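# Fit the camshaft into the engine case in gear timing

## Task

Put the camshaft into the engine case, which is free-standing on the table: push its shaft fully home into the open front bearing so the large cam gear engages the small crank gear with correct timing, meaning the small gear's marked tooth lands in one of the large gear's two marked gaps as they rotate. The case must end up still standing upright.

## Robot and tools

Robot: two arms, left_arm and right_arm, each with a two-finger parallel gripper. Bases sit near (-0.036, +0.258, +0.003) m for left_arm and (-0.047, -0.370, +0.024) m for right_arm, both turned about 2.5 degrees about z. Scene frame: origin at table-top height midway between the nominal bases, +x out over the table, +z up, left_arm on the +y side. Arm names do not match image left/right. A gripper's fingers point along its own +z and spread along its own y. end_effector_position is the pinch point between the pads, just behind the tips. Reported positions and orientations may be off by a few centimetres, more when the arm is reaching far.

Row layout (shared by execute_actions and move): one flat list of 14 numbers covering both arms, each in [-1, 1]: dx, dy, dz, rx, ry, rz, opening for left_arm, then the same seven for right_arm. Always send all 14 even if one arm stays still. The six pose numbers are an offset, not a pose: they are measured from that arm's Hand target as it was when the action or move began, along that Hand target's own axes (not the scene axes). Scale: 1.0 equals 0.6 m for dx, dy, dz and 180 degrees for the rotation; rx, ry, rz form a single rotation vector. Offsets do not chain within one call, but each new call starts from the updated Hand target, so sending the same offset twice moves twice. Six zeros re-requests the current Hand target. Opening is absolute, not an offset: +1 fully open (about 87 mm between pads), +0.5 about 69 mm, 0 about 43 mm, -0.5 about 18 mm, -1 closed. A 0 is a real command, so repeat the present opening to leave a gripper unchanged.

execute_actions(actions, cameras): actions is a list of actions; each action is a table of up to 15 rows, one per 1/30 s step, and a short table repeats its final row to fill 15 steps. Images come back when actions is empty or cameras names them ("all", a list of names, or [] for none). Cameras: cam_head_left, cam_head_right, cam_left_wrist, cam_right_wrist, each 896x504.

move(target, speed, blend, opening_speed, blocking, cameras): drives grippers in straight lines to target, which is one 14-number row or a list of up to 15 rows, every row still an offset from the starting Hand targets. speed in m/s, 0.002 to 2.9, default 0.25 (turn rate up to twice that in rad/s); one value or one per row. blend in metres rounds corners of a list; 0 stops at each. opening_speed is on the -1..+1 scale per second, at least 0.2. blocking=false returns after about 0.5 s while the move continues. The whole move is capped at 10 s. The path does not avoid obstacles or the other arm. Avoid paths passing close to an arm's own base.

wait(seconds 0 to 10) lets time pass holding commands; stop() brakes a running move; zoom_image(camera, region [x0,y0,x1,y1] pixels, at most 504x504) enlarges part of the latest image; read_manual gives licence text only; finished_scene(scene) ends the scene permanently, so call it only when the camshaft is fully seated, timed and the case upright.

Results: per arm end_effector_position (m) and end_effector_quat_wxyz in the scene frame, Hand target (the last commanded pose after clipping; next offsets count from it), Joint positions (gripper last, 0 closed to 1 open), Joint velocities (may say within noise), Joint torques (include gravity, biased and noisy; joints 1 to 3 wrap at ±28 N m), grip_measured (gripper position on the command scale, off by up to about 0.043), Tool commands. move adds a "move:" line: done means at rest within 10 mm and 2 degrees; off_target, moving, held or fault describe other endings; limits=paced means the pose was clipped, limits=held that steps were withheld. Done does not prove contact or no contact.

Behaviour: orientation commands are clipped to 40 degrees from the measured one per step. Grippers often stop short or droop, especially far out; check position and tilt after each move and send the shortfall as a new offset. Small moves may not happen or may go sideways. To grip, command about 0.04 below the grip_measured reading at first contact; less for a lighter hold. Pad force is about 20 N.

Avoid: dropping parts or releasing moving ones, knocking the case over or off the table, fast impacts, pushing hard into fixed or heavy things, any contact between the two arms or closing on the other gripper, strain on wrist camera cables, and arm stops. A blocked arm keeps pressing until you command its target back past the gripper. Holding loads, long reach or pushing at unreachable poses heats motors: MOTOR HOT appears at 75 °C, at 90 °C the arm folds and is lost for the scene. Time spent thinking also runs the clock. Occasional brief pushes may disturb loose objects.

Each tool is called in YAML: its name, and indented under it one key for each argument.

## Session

execute_actions:
  actions: []

zoom_image:
  camera: "cam_head_left"
  region: [260, 250, 560, 420]

zoom_image:
  camera: "cam_head_right"
  region: [260, 250, 560, 420]

Scene clock: 0.00 s.
left_arm: end_effector_position=(+0.3204, +0.2587, +0.0238) grip_measured=+0.983 end_effector_quat_wxyz=(+0.514, -0.072, +0.854, -0.026) | right_arm: end_effector_position=(+0.3368, -0.3941, +0.0649) grip_measured=+0.982 end_effector_quat_wxyz=(+0.550, +0.048, +0.833, -0.023)
Joint positions: left_arm=[0.05 1.513 0.343 0.68 -0.024 -0.147 0.991] | right_arm=[0 1.564 0.406 0.753 0.054 0.038 0.991]
Joint velocities: within noise
Joint torques (N m): no reading
Heat: left arm: 26 °C; right arm: 27 °C.
Hand target: left_arm +0.3242, +0.2587, +0.0292; +0.522, -0.072, +0.850, -0.026 | right_arm +0.3410, -0.3942, +0.0721; +0.560, +0.048, +0.827, -0.023
Tool commands: left_gripper/opening=+1.0 right_gripper/opening=+1.0

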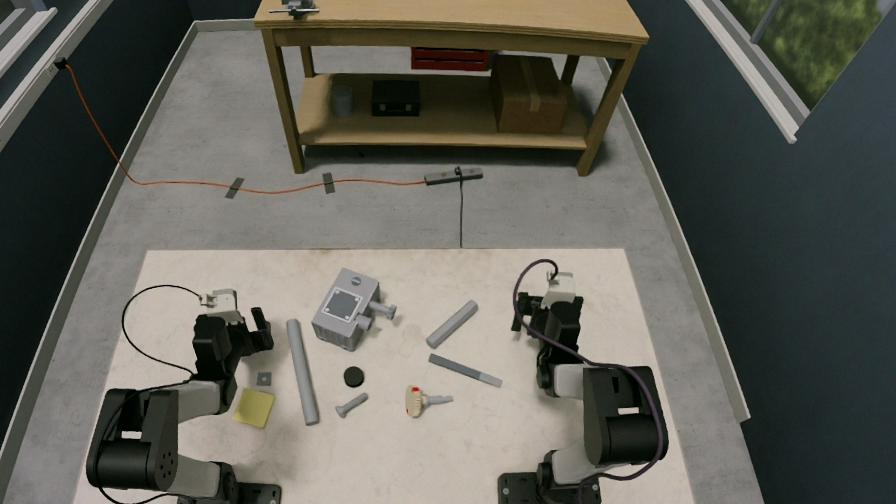

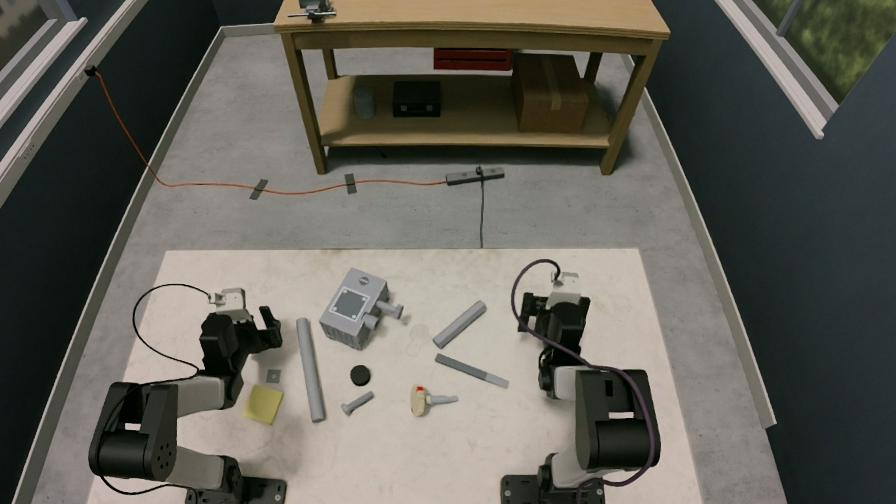

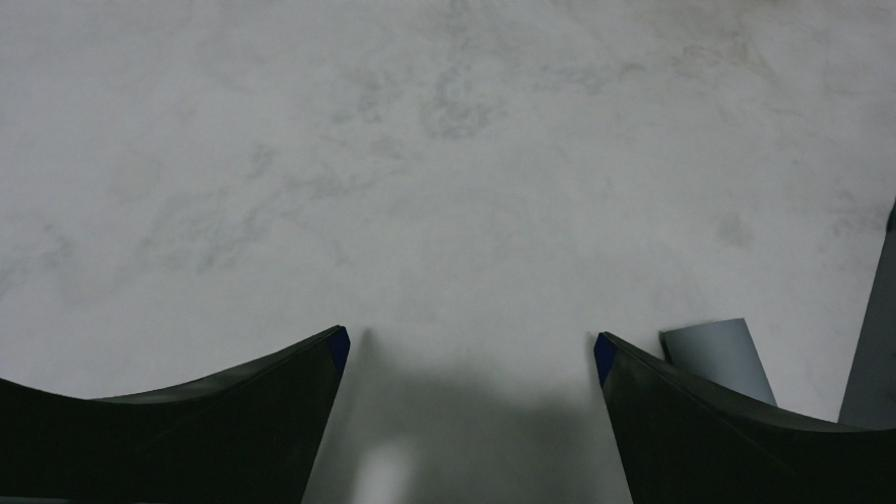

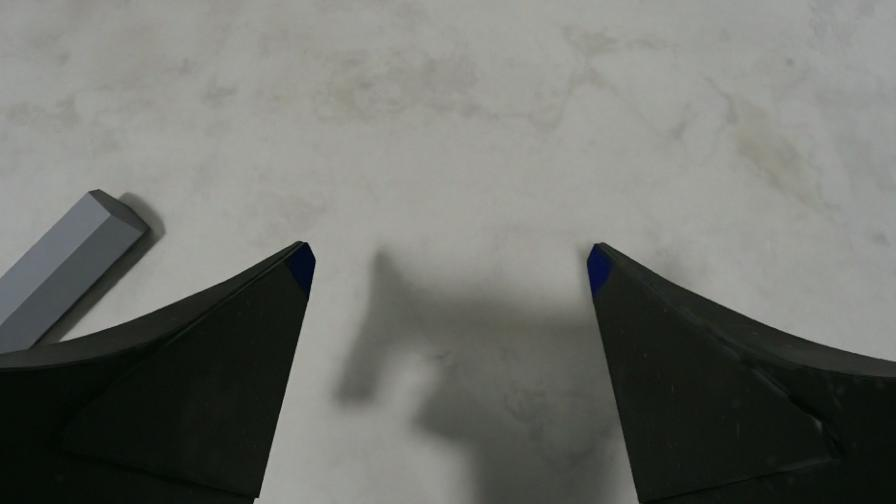

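Scaled by 1.680 from the camera's 896x504 image, which has a finer 1280x720 frame.

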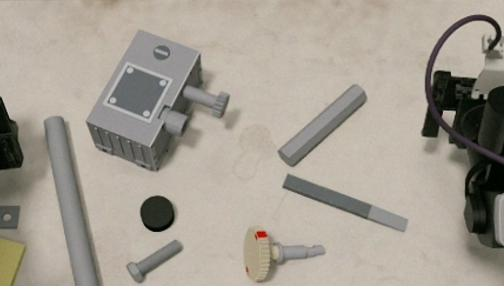

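Scaled by 1.680 from the camera's 896x504 image, which has a finer 1280x720 frame.

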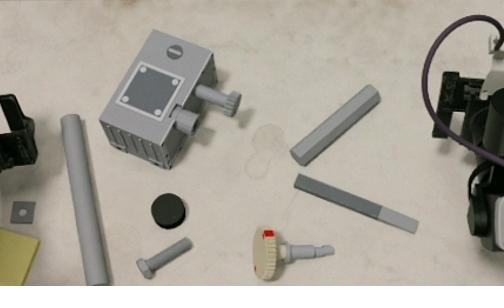

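move:
  target:
    - [0,0,0,0,0,0,1,-0.155,0.003,-0.062,0,0,0,1]
    - [0,0,0,0,0,0,1,0.002,0.428,-0.158,-0.4053,-0.1734,-0.0287,1]
  blend: [0.03,0]
  speed: 0.3
  cameras: ["cam_right_wrist","cam_head_left"]

zoom_image:
  camera: "cam_right_wrist"
  region: [300, 0, 600, 200]

Scene clock: 35.20 s.
left_arm: end_effector_position=(+0.3204, +0.2587, +0.0238) grip_measured=+0.983 end_effector_quat_wxyz=(+0.514, -0.072, +0.854, -0.026) | right_arm: end_effector_position=(+0.2730, -0.1347, +0.0939) grip_measured=+0.982 end_effector_quat_wxyz=(+0.568, -0.362, +0.616, +0.408)
Joint positions: left_arm=[0.05 1.513 0.343 0.68 -0.024 -0.147 0.991] | right_arm=[0.329 1.947 0.427 1.486 -0.867 0.066 0.991]
Joint torques (N m): left_arm=[-0.43 -3.99 4.97 2.05 0.07 0] | right_arm=[0.32 -4.46 5.31 2.94 -0.01 -0.13]
Heat: left arm: 26 °C; right arm: 32 °C.
Hand target: left_arm +0.3242, +0.2587, +0.0292; +0.522, -0.072, +0.850, -0.026 | right_arm +0.2799, -0.1301, +0.1104; +0.665, -0.332, +0.511, +0.432
Off the commanded pose: left_arm 0.007 m, 1 deg | right_arm 0.018 m, 17 deg.
joint sent to its limit (right arm) — joint 4 (wrist pitch), upper limit. The joint targets are off in orientation, not in position.
move: off_target (right_arm)
Images, in order (width x height): cam_head_left 896x504, cam_right_wrist 896x504.

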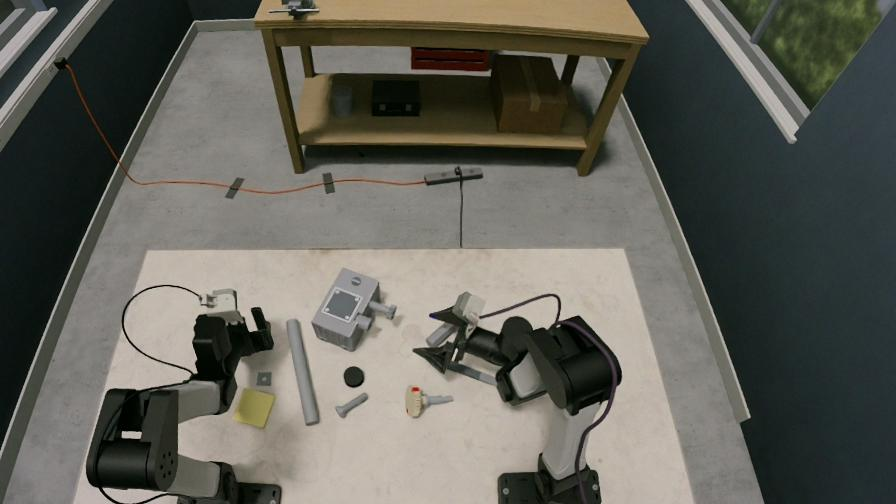

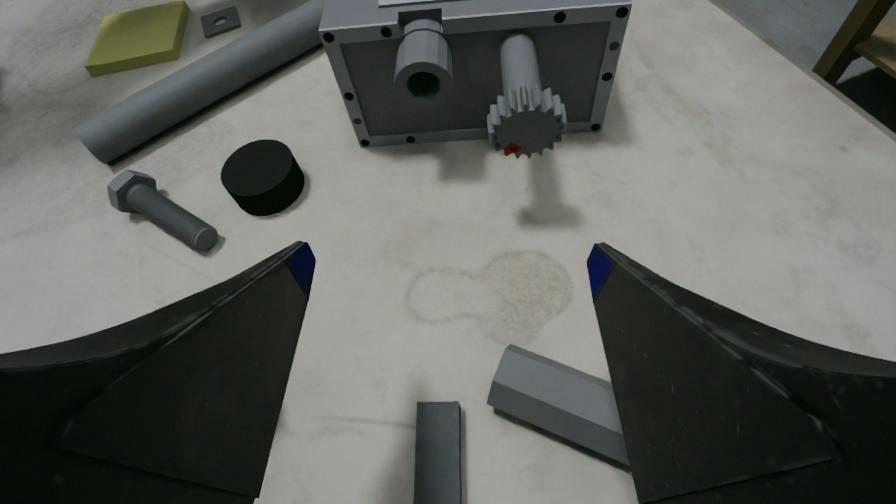

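Scaled by 1.680 from the camera's 896x504 image, which has a finer 1280x720 frame.

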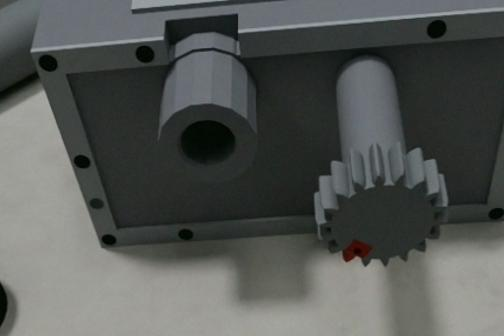

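zoom_image:
  camera: "cam_right_wrist"
  region: [475, 75, 580, 170]

zoom_image:
  camera: "cam_head_left"
  region: [390, 370, 470, 430]

zoom_image:
  camera: "cam_head_left"
  region: [300, 255, 420, 360]

Scaled by 4.800 from the camera's 896x504 image, which has a finer 1280x720 frame.

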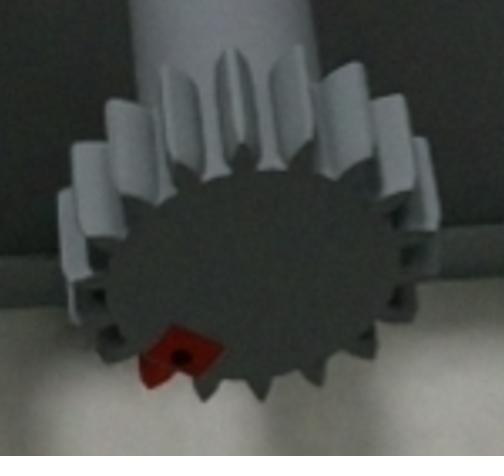

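Scaled by 6.300 from the camera's 896x504 image, which has a finer 1280x720 frame.

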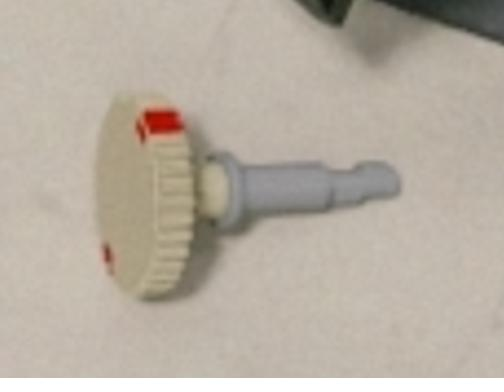

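Scaled by 4.200 from the camera's 896x504 image, which has a finer 1280x720 frame.

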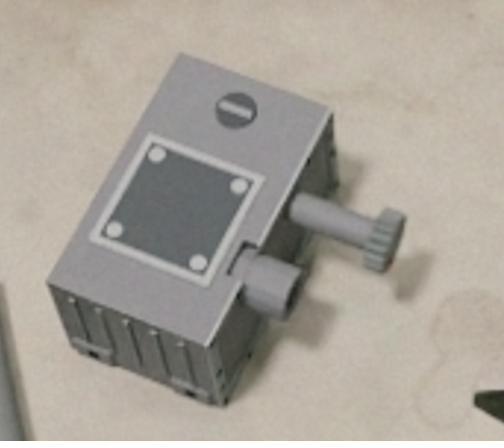

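move:
  target:
    - [-0.177,-0.024,-0.091,0,0,0,1,-0.135,0.29,-0.117,0.1177,0.3019,0.0261,1]
    - [0.025,-0.296,-0.327,0.537,-0.077,0.159,1,-0.135,0.29,-0.117,0.1177,0.3019,0.0261,1]
  blend: [0.03,0]
  speed: 0.3
  cameras: ["all"]

Scene clock: 87.00 s.
left_arm: end_effector_position=(+0.1575, +0.0764, +0.1214) grip_measured=+0.983 end_effector_quat_wxyz=(+0.487, +0.502, +0.502, -0.509) | right_arm: end_effector_position=(+0.0837, -0.1480, +0.1570) grip_measured=+0.982 end_effector_quat_wxyz=(+0.379, -0.356, +0.840, +0.151)
Joint positions: left_arm=[0.01 1.284 0.336 0.361 1.557 0.566 0.991] | right_arm=[1.253 0.901 0.71 -0.586 0.317 0.275 0.991]
Joint torques (N m): left_arm=[-1.05 -1.63 6.3 1.3 0.53 0.05] | right_arm=[0.64 -0.69 10.3 1.99 0.32 0.21]
Heat: left arm: 27 °C; right arm: 36 °C.
Hand target: left_arm +0.1596, +0.0751, +0.1264; +0.477, +0.522, +0.477, -0.521 | right_arm +0.0849, -0.1407, +0.1706; +0.390, -0.348, +0.837, +0.162
Off the commanded pose: left_arm 0.006 m, 4 deg | right_arm 0.015 m, 2 deg.
joint sent to its limit (left arm) — joint 5 (wrist yaw), upper limit. The joint targets are off in orientation, not in position.
move: off_target (left_arm, right_arm)

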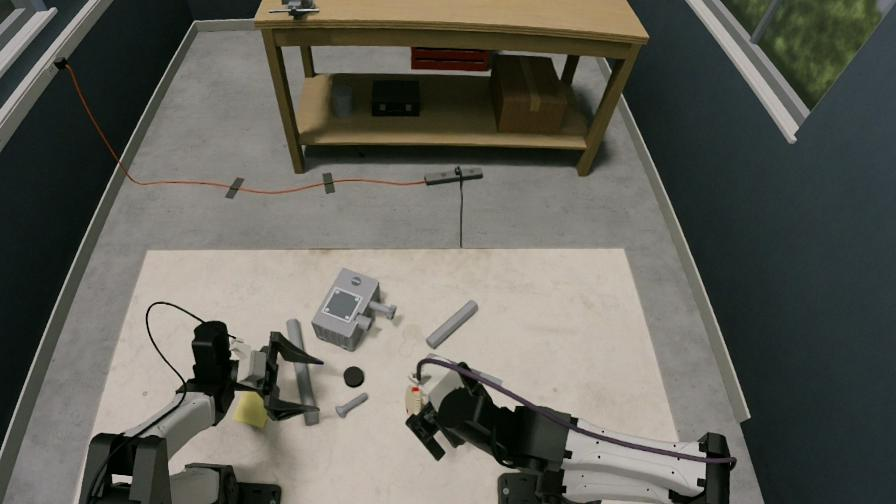

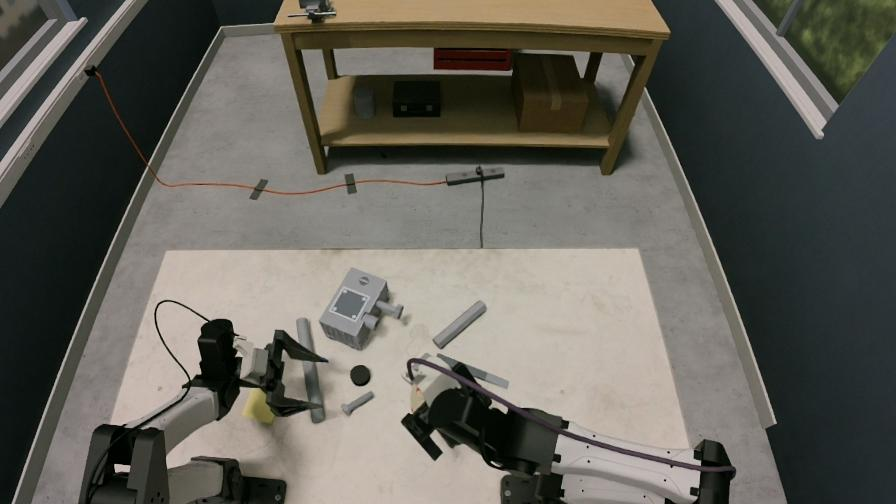

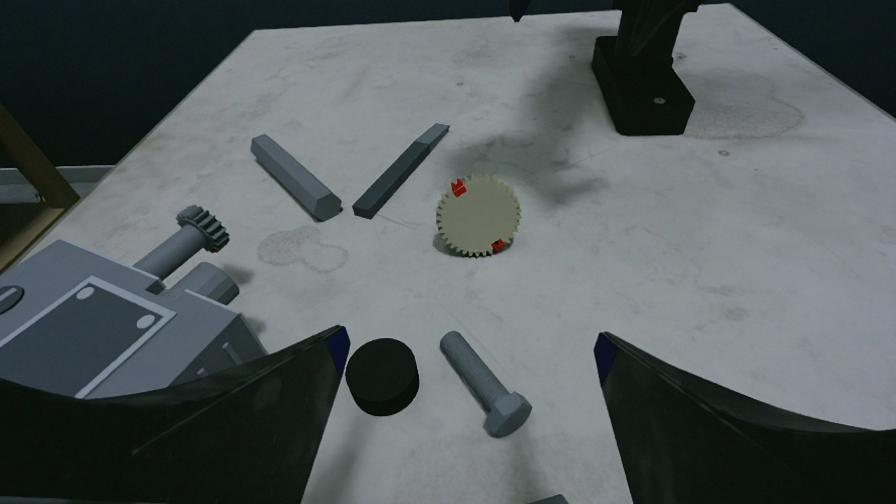

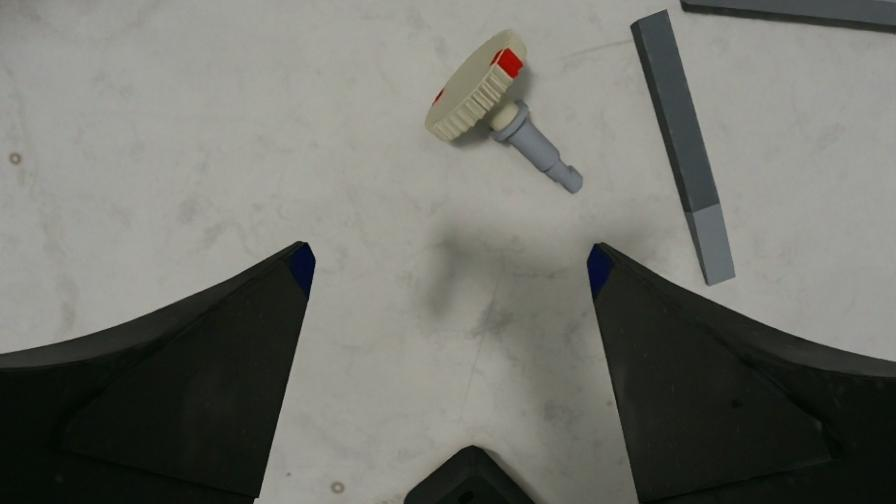

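zoom_image:
  camera: "cam_left_wrist"
  region: [425, 165, 535, 265]

zoom_image:
  camera: "cam_right_wrist"
  region: [400, 10, 600, 210]

Scaled by 4.582 from the camera's 896x504 image, which has a finer 1280x720 frame.

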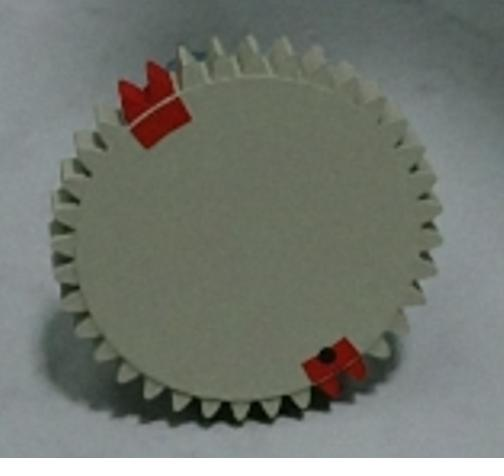

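Scaled by 2.520 from the camera's 896x504 image, which has a finer 1280x720 frame.

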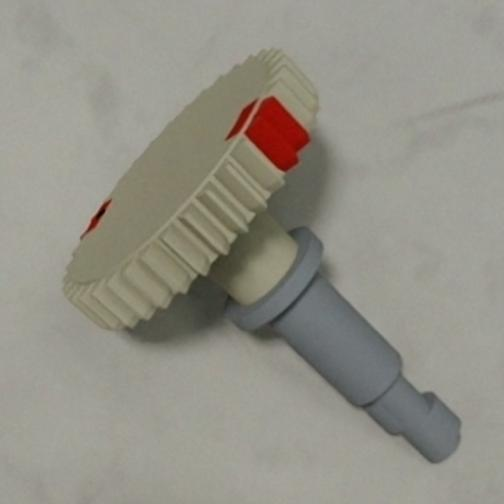

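move:
  target: [0,0,0,0,0,0,1,0.0345,-0.019,0.078,0.047,0.0753,0.226,1]
  speed: 0.25
  cameras: ["cam_left_wrist","cam_right_wrist"]

Scene clock: 126.77 s.
left_arm: end_effector_position=(+0.1576, +0.0764, +0.1214) grip_measured=+0.983 end_effector_quat_wxyz=(+0.488, +0.503, +0.501, -0.508) | right_arm: end_effector_position=(+0.1027, -0.1404, +0.1128) grip_measured=+0.982 end_effector_quat_wxyz=(+0.229, -0.035, +0.958, +0.171)
Joint positions: left_arm=[0.01 1.284 0.336 0.361 1.557 0.568 0.991] | right_arm=[1.028 1.159 0.766 -0.619 0.166 0.865 0.991]
Joint torques (N m): left_arm=[-1.06 -1.62 6.35 1.28 0.54 0.07] | right_arm=[-0.81 -1.88 10.09 1.65 0.14 0.17]
Heat: left arm: 28 °C; right arm: 32 °C.
Hand target: left_arm +0.1596, +0.0751, +0.1264; +0.477, +0.522, +0.477, -0.521 | right_arm +0.1088, -0.1326, +0.1247; +0.234, -0.024, +0.954, +0.185
Off the commanded pose: left_arm 0.005 m, 4 deg | right_arm 0.015 m, 2 deg.
joint sent to its limit (left arm) — joint 5 (wrist yaw), upper limit. The joint targets are off in orientation, not in position.
move: off_target (left_arm, right_arm)
Images, in order (width x height): cam_left_wrist 896x504, cam_right_wrist 896x504.

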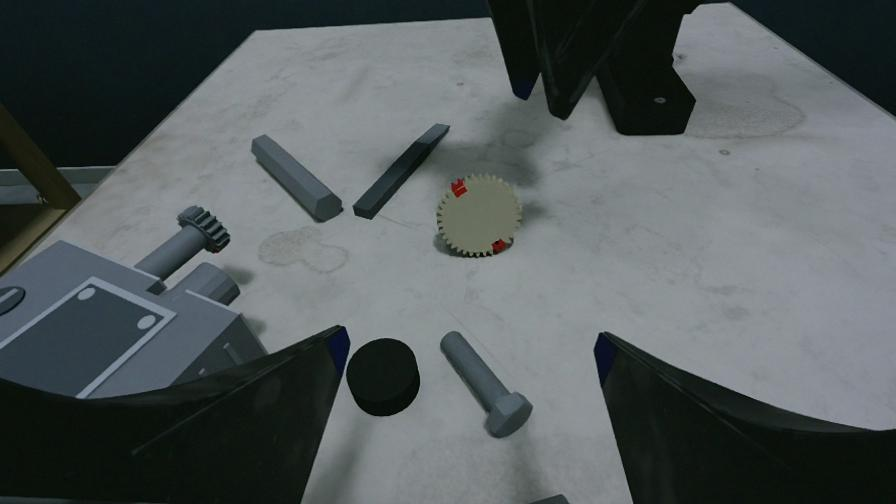

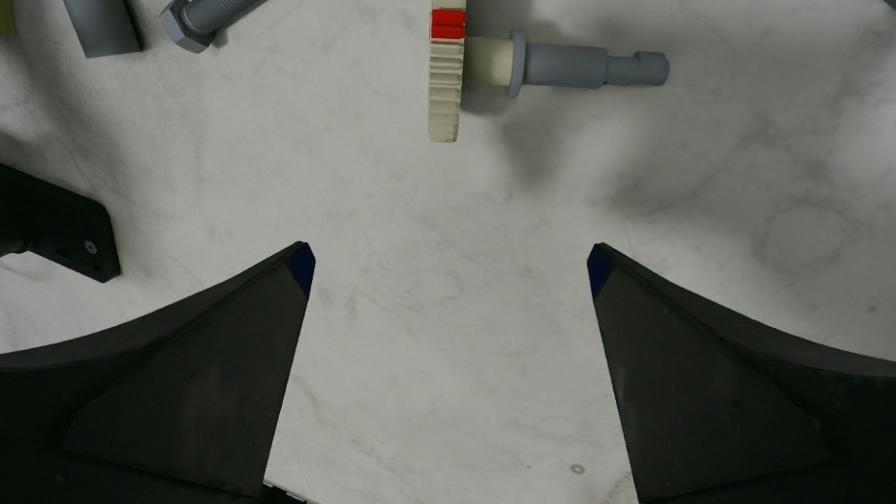

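move:
  target: [0,0,0,0,0,0,1,-0.015,0.002,0.07,0,0,0,1]
  speed: 0.15
  cameras: ["cam_right_wrist"]

Scene clock: 139.00 s.
left_arm: end_effector_position=(+0.1576, +0.0764, +0.1214) grip_measured=+0.983 end_effector_quat_wxyz=(+0.488, +0.503, +0.501, -0.508) | right_arm: end_effector_position=(+0.1290, -0.1212, +0.0906) grip_measured=+0.982 end_effector_quat_wxyz=(+0.227, -0.023, +0.957, +0.177)
Joint positions: left_arm=[0.01 1.284 0.336 0.361 1.557 0.568 0.991] | right_arm=[0.975 1.307 0.766 -0.459 0.136 0.845 0.991]
Joint torques (N m): left_arm=[-1.06 -1.63 6.35 1.27 0.53 0.07] | right_arm=[-0.92 -2.73 7.64 1.89 0.14 -0.08]
Heat: left arm: 28 °C; right arm: 31 °C.
Hand target: left_arm +0.1596, +0.0751, +0.1264; +0.477, +0.522, +0.477, -0.521 | right_arm +0.1351, -0.1166, +0.0947; +0.234, -0.024, +0.954, +0.186
Off the commanded pose: left_arm 0.005 m, 4 deg | right_arm 0.009 m, 1 deg.
joint sent to its limit (left arm) — joint 5 (wrist yaw), upper limit. The joint targets are off in orientation, not in position.
move: off_target (left_arm)
Images, in order (width x height): cam_right_wrist 896x504.

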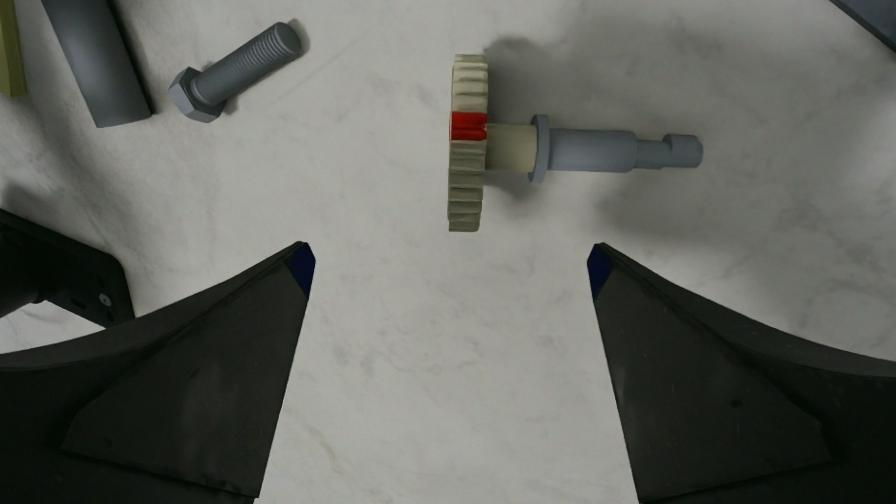

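move:
  target:
    - [0,0,0,0,0,0,1,0,-0.009,0.0,0,0,0.008,1]
    - [0,0,0,0,0,0,1,0,-0.009,0.045,0,0,0.008,1]
    - [0,0,0,0,0,0,1,0,-0.009,0.045,0,0,0.008,-0.4]
  speed: 0.12
  blend: [0.004,0,0]
  opening_speed: 1.0
  cameras: ["cam_right_wrist"]

Scene clock: 167.30 s.
left_arm: end_effector_position=(+0.1576, +0.0764, +0.1214) grip_measured=+0.983 end_effector_quat_wxyz=(+0.488, +0.503, +0.501, -0.508) | right_arm: end_effector_position=(+0.1451, -0.1107, +0.0730) grip_measured=-0.400 end_effector_quat_wxyz=(+0.230, -0.011, +0.955, +0.187)
Joint positions: left_arm=[0.01 1.284 0.336 0.361 1.557 0.568 0.991] | right_arm=[0.944 1.395 0.747 -0.332 0.117 0.842 0.3]
Joint torques (N m): left_arm=[-1.07 -1.65 6.37 1.27 0.54 0.07] | right_arm=[-0.85 -3.33 5.42 1.94 0.15 -0.05]
Heat: left arm: 28 °C; right arm: 31 °C.
Hand target: left_arm +0.1596, +0.0751, +0.1264; +0.477, +0.522, +0.477, -0.521 | right_arm +0.1476, -0.1117, +0.0706; +0.232, -0.012, +0.954, +0.188
Off the commanded pose: left_arm 0.005 m, 4 deg | right_arm 0.004 m, 0 deg.
joint sent to its limit (left arm) — joint 5 (wrist yaw), upper limit. The joint targets are off in orientation, not in position.
move: off_target (left_arm)
Images, in order (width x height): cam_right_wrist 896x504.

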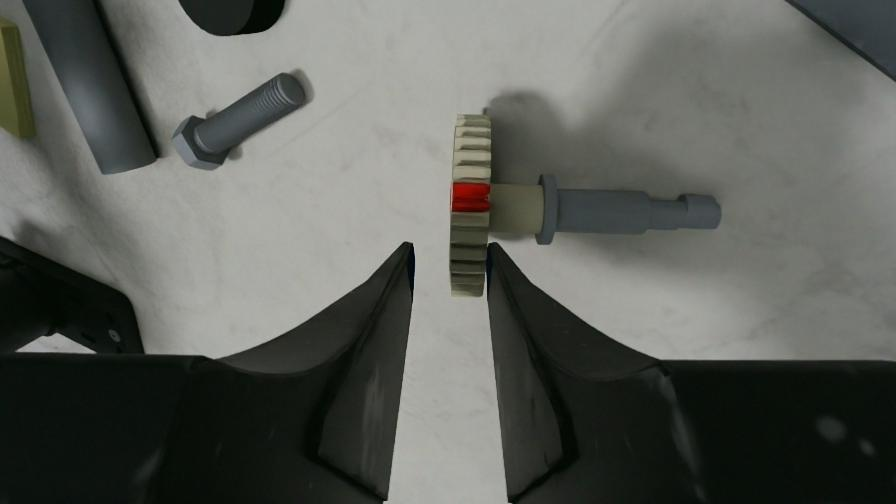

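move:
  target:
    - [0,0,0,0,0,0,1,0,-0.008,0.002,0,0,0,-0.4]
    - [0,0,0,0,0,0,1,0,-0.008,0.002,0,0,0,-0.8]
  speed: 0.08
  opening_speed: 0.35
  cameras: ["cam_right_wrist"]

Scene clock: 173.87 s.
left_arm: end_effector_position=(+0.1576, +0.0764, +0.1214) grip_measured=+0.983 end_effector_quat_wxyz=(+0.488, +0.503, +0.501, -0.508) | right_arm: end_effector_position=(+0.1465, -0.1146, +0.0694) grip_measured=-0.682 end_effector_quat_wxyz=(+0.229, -0.011, +0.956, +0.185)
Joint positions: left_arm=[0.01 1.284 0.336 0.361 1.557 0.568 0.991] | right_arm=[0.93 1.395 0.733 -0.32 0.109 0.832 0.159]
Joint torques (N m): left_arm=[-1.06 -1.59 6.34 1.28 0.53 0.07] | right_arm=[-0.9 -3.64 5.19 1.94 0.13 -0.06]
Heat: left arm: 28 °C; right arm: 31 °C.
Hand target: left_arm +0.1596, +0.0751, +0.1264; +0.477, +0.522, +0.477, -0.521 | right_arm +0.1487, -0.1158, +0.0679; +0.232, -0.012, +0.954, +0.188
Off the commanded pose: left_arm 0.005 m, 4 deg | right_arm 0.003 m, 1 deg.
joint sent to its limit (left arm) — joint 5 (wrist yaw), upper limit. The joint targets are off in orientation, not in position.
move: off_target (left_arm)
Images, in order (width x height): cam_right_wrist 896x504.

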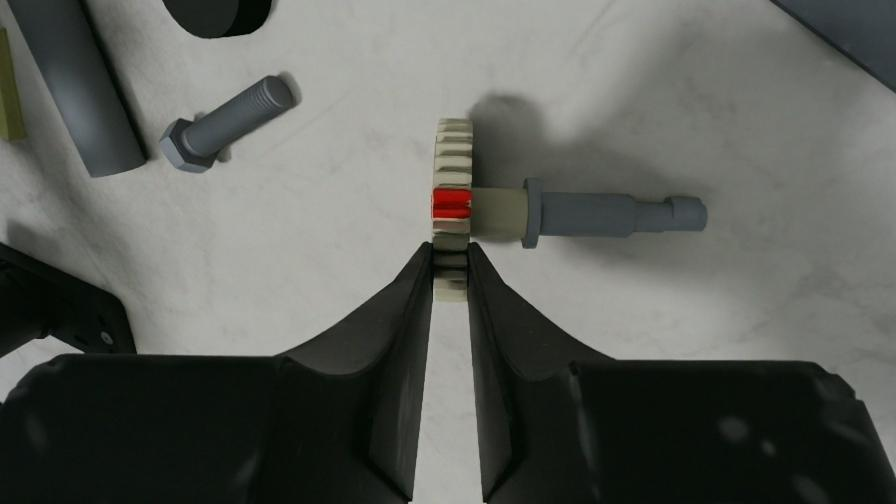

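move:
  target:
    - [-0.07,0,-0.04,0,0,0,1,-0.0745,0.059,-0.137,0,0,0,-0.8]
    - [-0.133,0,-0.08,0,0,0,1,-0.143,-0.004,-0.2115,-0.0128,0.2105,-0.4487,-0.8]
    - [-0.133,0,-0.08,0,0,0,1,-0.223,0.0507,-0.053,-0.1227,0.2168,-0.8344,-0.8]
  speed: [0.15,0.25,0.25]
  blend: [0.02,0.02,0]
  cameras: ["all"]

Scene clock: 220.63 s.
left_arm: end_effector_position=(+0.1638, +0.1203, +0.1983) grip_measured=+0.983 end_effector_quat_wxyz=(+0.547, +0.441, +0.554, -0.446) | right_arm: end_effector_position=(+0.2431, -0.1108, +0.1600) grip_measured=-0.682 end_effector_quat_wxyz=(+0.019, +0.975, -0.217, +0.036)
Joint positions: left_arm=[0.246 0.869 0.398 0.205 1.559 0.255 0.991] | right_arm=[0.913 1.974 1.834 -1.431 0.082 -1.833 0.159]
Joint torques (N m): left_arm=[0.18 -1.03 7.43 1.27 0.34 -0.06] | right_arm=[-0.31 -6.97 6.99 0.75 0.26 -0.08]
Heat: left arm: 29 °C; right arm: 29 °C.
Hand target: left_arm +0.1637, +0.1229, +0.2062; +0.477, +0.522, +0.477, -0.521 | right_arm +0.2508, -0.1078, +0.1645; +0.011, +0.976, -0.212, +0.051
Off the commanded pose: left_arm 0.008 m, 17 deg | right_arm 0.009 m, 2 deg.
joint sent to its limit (left arm) — joint 5 (wrist yaw), upper limit. The joint targets are off in orientation, not in position.
move: off_target (left_arm)

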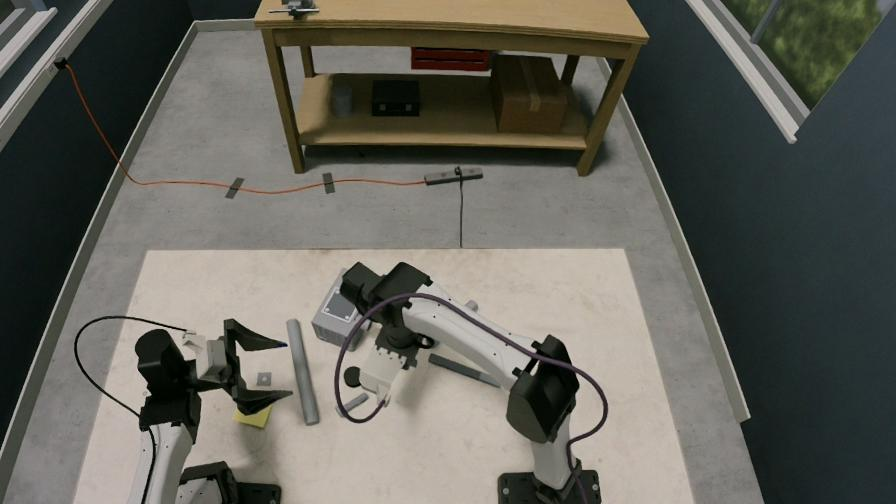

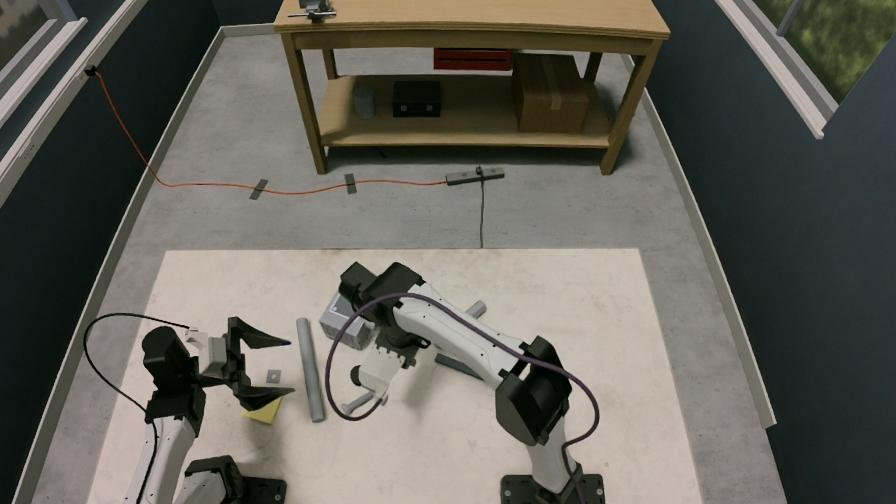

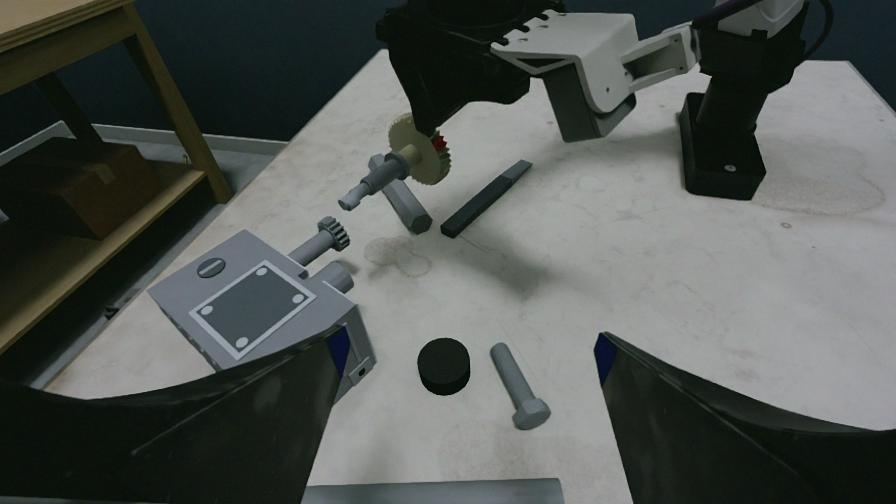

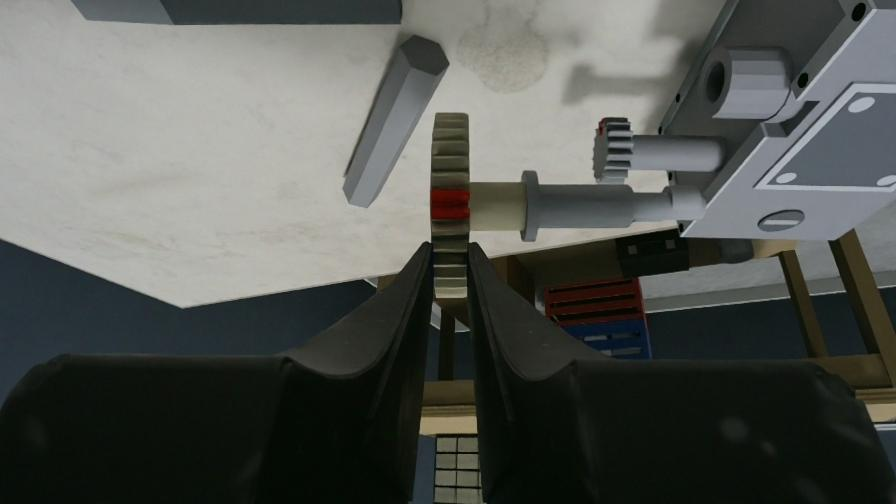

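move:
  target: [-0.0,0,0,0,0,0,1,-0.0125,0.008,0.105,0.007,0.008,0,-0.8]
  speed: 0.12
  cameras: ["cam_right_wrist","cam_head_left","cam_head_right","cam_left_wrist"]

zoom_image:
  camera: "cam_right_wrist"
  region: [560, 80, 896, 360]

zoom_image:
  camera: "cam_left_wrist"
  region: [250, 130, 470, 330]

zoom_image:
  camera: "cam_head_left"
  region: [330, 280, 440, 370]

Scene clock: 241.43 s.
left_arm: end_effector_position=(+0.1638, +0.1203, +0.1983) grip_measured=+0.983 end_effector_quat_wxyz=(+0.547, +0.441, +0.554, -0.446) | right_arm: end_effector_position=(+0.2444, -0.1140, +0.0874) grip_measured=-0.682 end_effector_quat_wxyz=(+0.020, +0.975, -0.217, +0.046)
Joint positions: left_arm=[0.246 0.869 0.398 0.205 1.559 0.255 0.991] | right_arm=[0.913 1.974 1.54 -1.13 0.1 -1.833 0.159]
Joint torques (N m): left_arm=[0.17 -1.02 7.43 1.27 0.34 -0.06] | right_arm=[0.13 -10 4.94 0.78 0.24 -0.04]
Heat: left arm: 31 °C; right arm: 28 °C.
Hand target: left_arm +0.1637, +0.1229, +0.2062; +0.477, +0.522, +0.477, -0.521 | right_arm +0.2480, -0.1118, +0.1012; +0.003, +0.975, -0.211, +0.065
Off the commanded pose: left_arm 0.008 m, 17 deg | right_arm 0.014 m, 3 deg.
joint sent to its limit (left arm) — joint 5 (wrist yaw), upper limit. The joint targets are off in orientation, not in position.
move: off_target (left_arm, right_arm)

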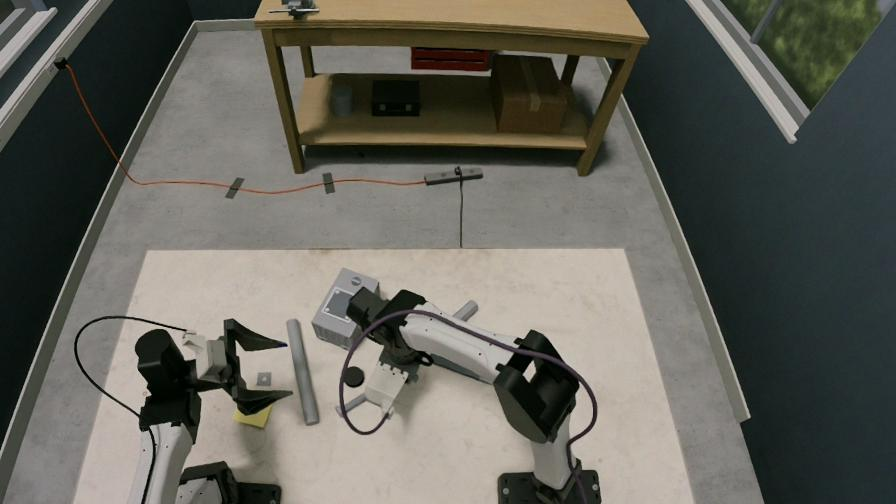

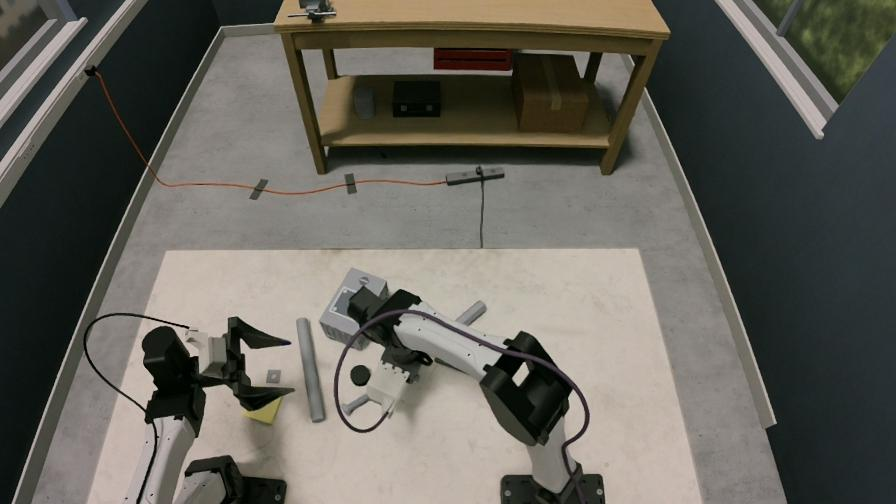

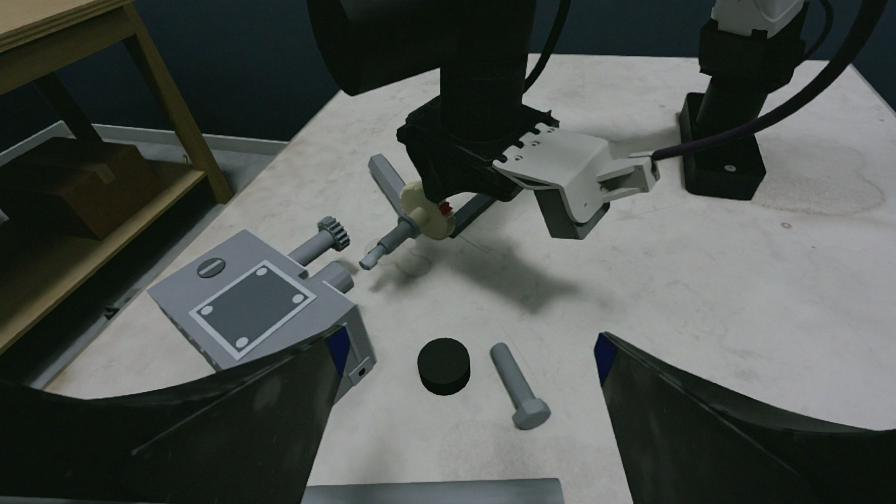

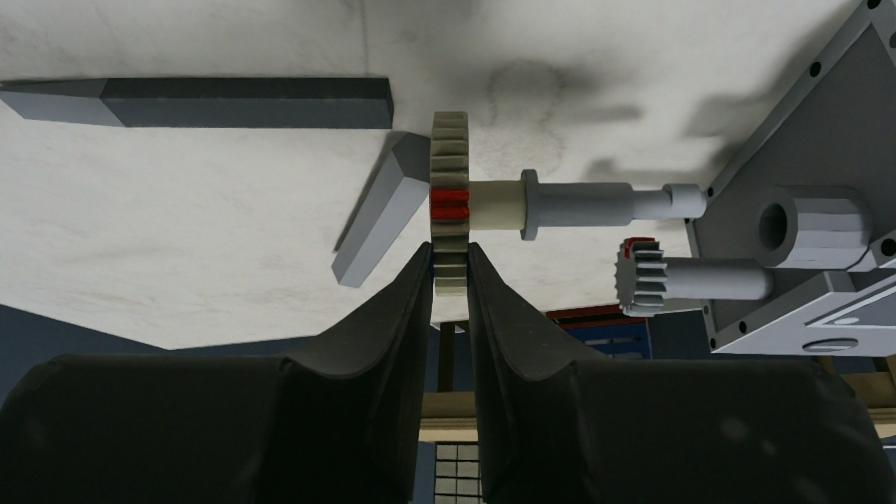

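Scaled by 1.500 from the camera's 896x504 image, which has a finer 1280x720 frame.

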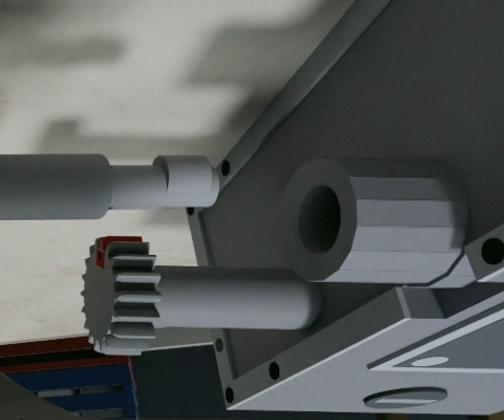

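Scaled by 2.291 from the camera's 896x504 image, which has a finer 1280x720 frame.

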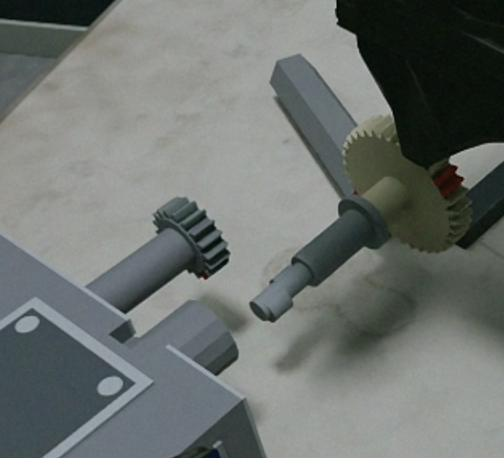

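Scaled by 4.582 from the camera's 896x504 image, which has a finer 1280x720 frame.

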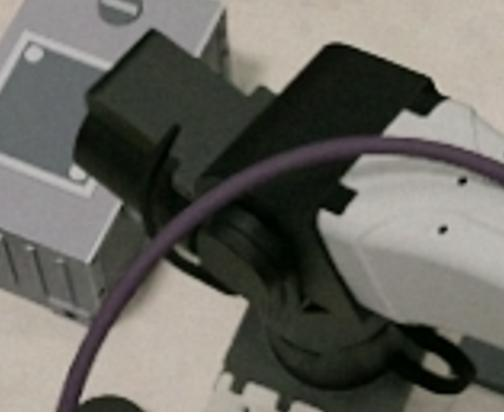

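move:
  target: [0.217,-0.049,0.093,-0.3956,0,0,-0.5,0,0,0,0,0,0,-0.8]
  speed: 0.2
  cameras: ["cam_right_wrist","cam_left_wrist","cam_head_left"]

zoom_image:
  camera: "cam_right_wrist"
  region: [560, 120, 860, 300]

Scene clock: 297.67 s.
left_arm: end_effector_position=(+0.1299, +0.0693, +0.0750) grip_measured=-0.500 end_effector_quat_wxyz=(+0.652, +0.140, +0.737, -0.110) | right_arm: end_effector_position=(+0.2444, -0.1140, +0.0874) grip_measured=-0.682 end_effector_quat_wxyz=(+0.020, +0.975, -0.217, +0.046)
Joint positions: left_arm=[-1.472 1.051 -0.01 0.752 -1.143 -0.26 0.25] | right_arm=[0.913 1.974 1.54 -1.13 0.1 -1.833 0.159]
Joint torques (N m): left_arm=[-1.05 -0.12 4.14 1.9 -0.21 0.03] | right_arm=[0.24 -10.07 5 0.78 0.26 -0.04]
Heat: left arm: 32 °C; right arm: 32 °C.
Hand target: left_arm +0.1296, +0.0699, +0.0760; +0.692, +0.146, +0.692, -0.146 | right_arm +0.2480, -0.1118, +0.1012; +0.003, +0.975, -0.211, +0.065
Off the commanded pose: left_arm 0.001 m, 8 deg | right_arm 0.014 m, 3 deg.
joint sent to its limit (left arm) — joint 3 (elbow), lower limit, where the elbow is as bent as it goes. The joint targets are off in orientation, not in position.
move: off_target (left_arm, right_arm)
Images, in order (width x height): cam_head_left 896x504, cam_left_wrist 896x504, cam_right_wrist 896x504.

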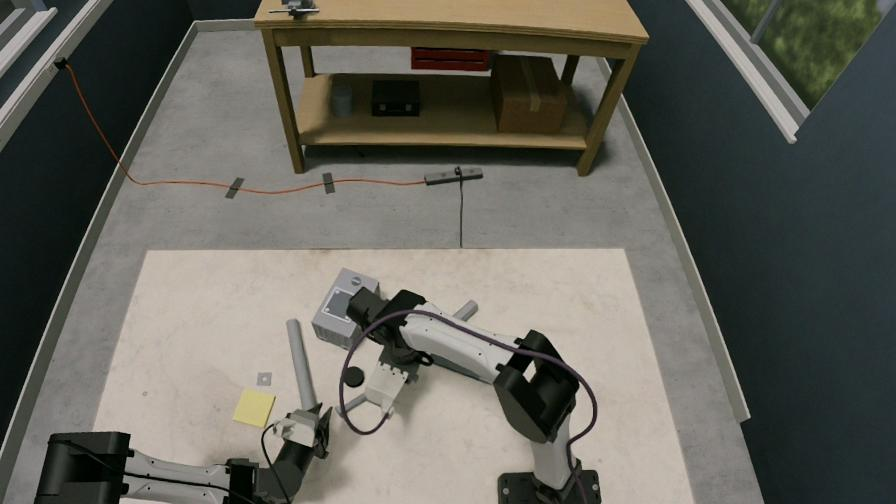

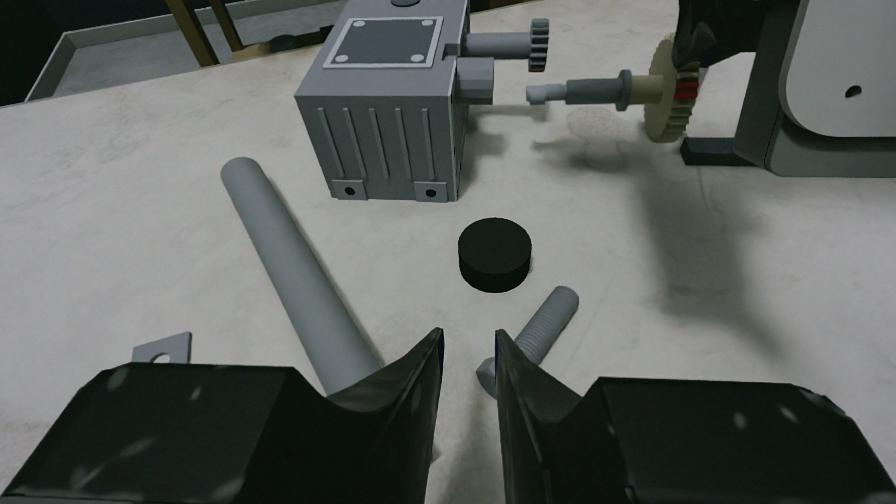

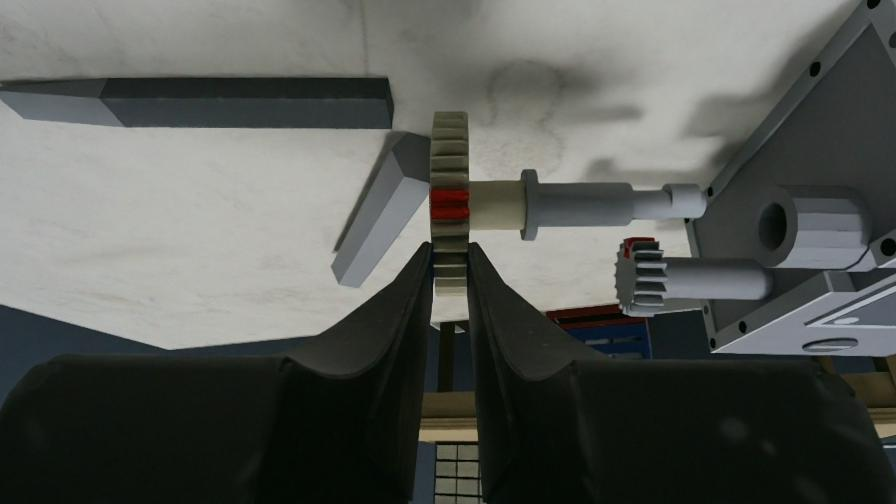

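Scaled by 1.680 from the camera's 896x504 image, which has a finer 1280x720 frame.

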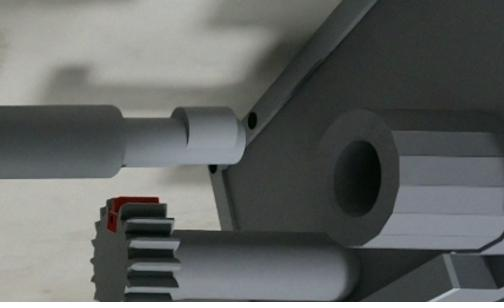

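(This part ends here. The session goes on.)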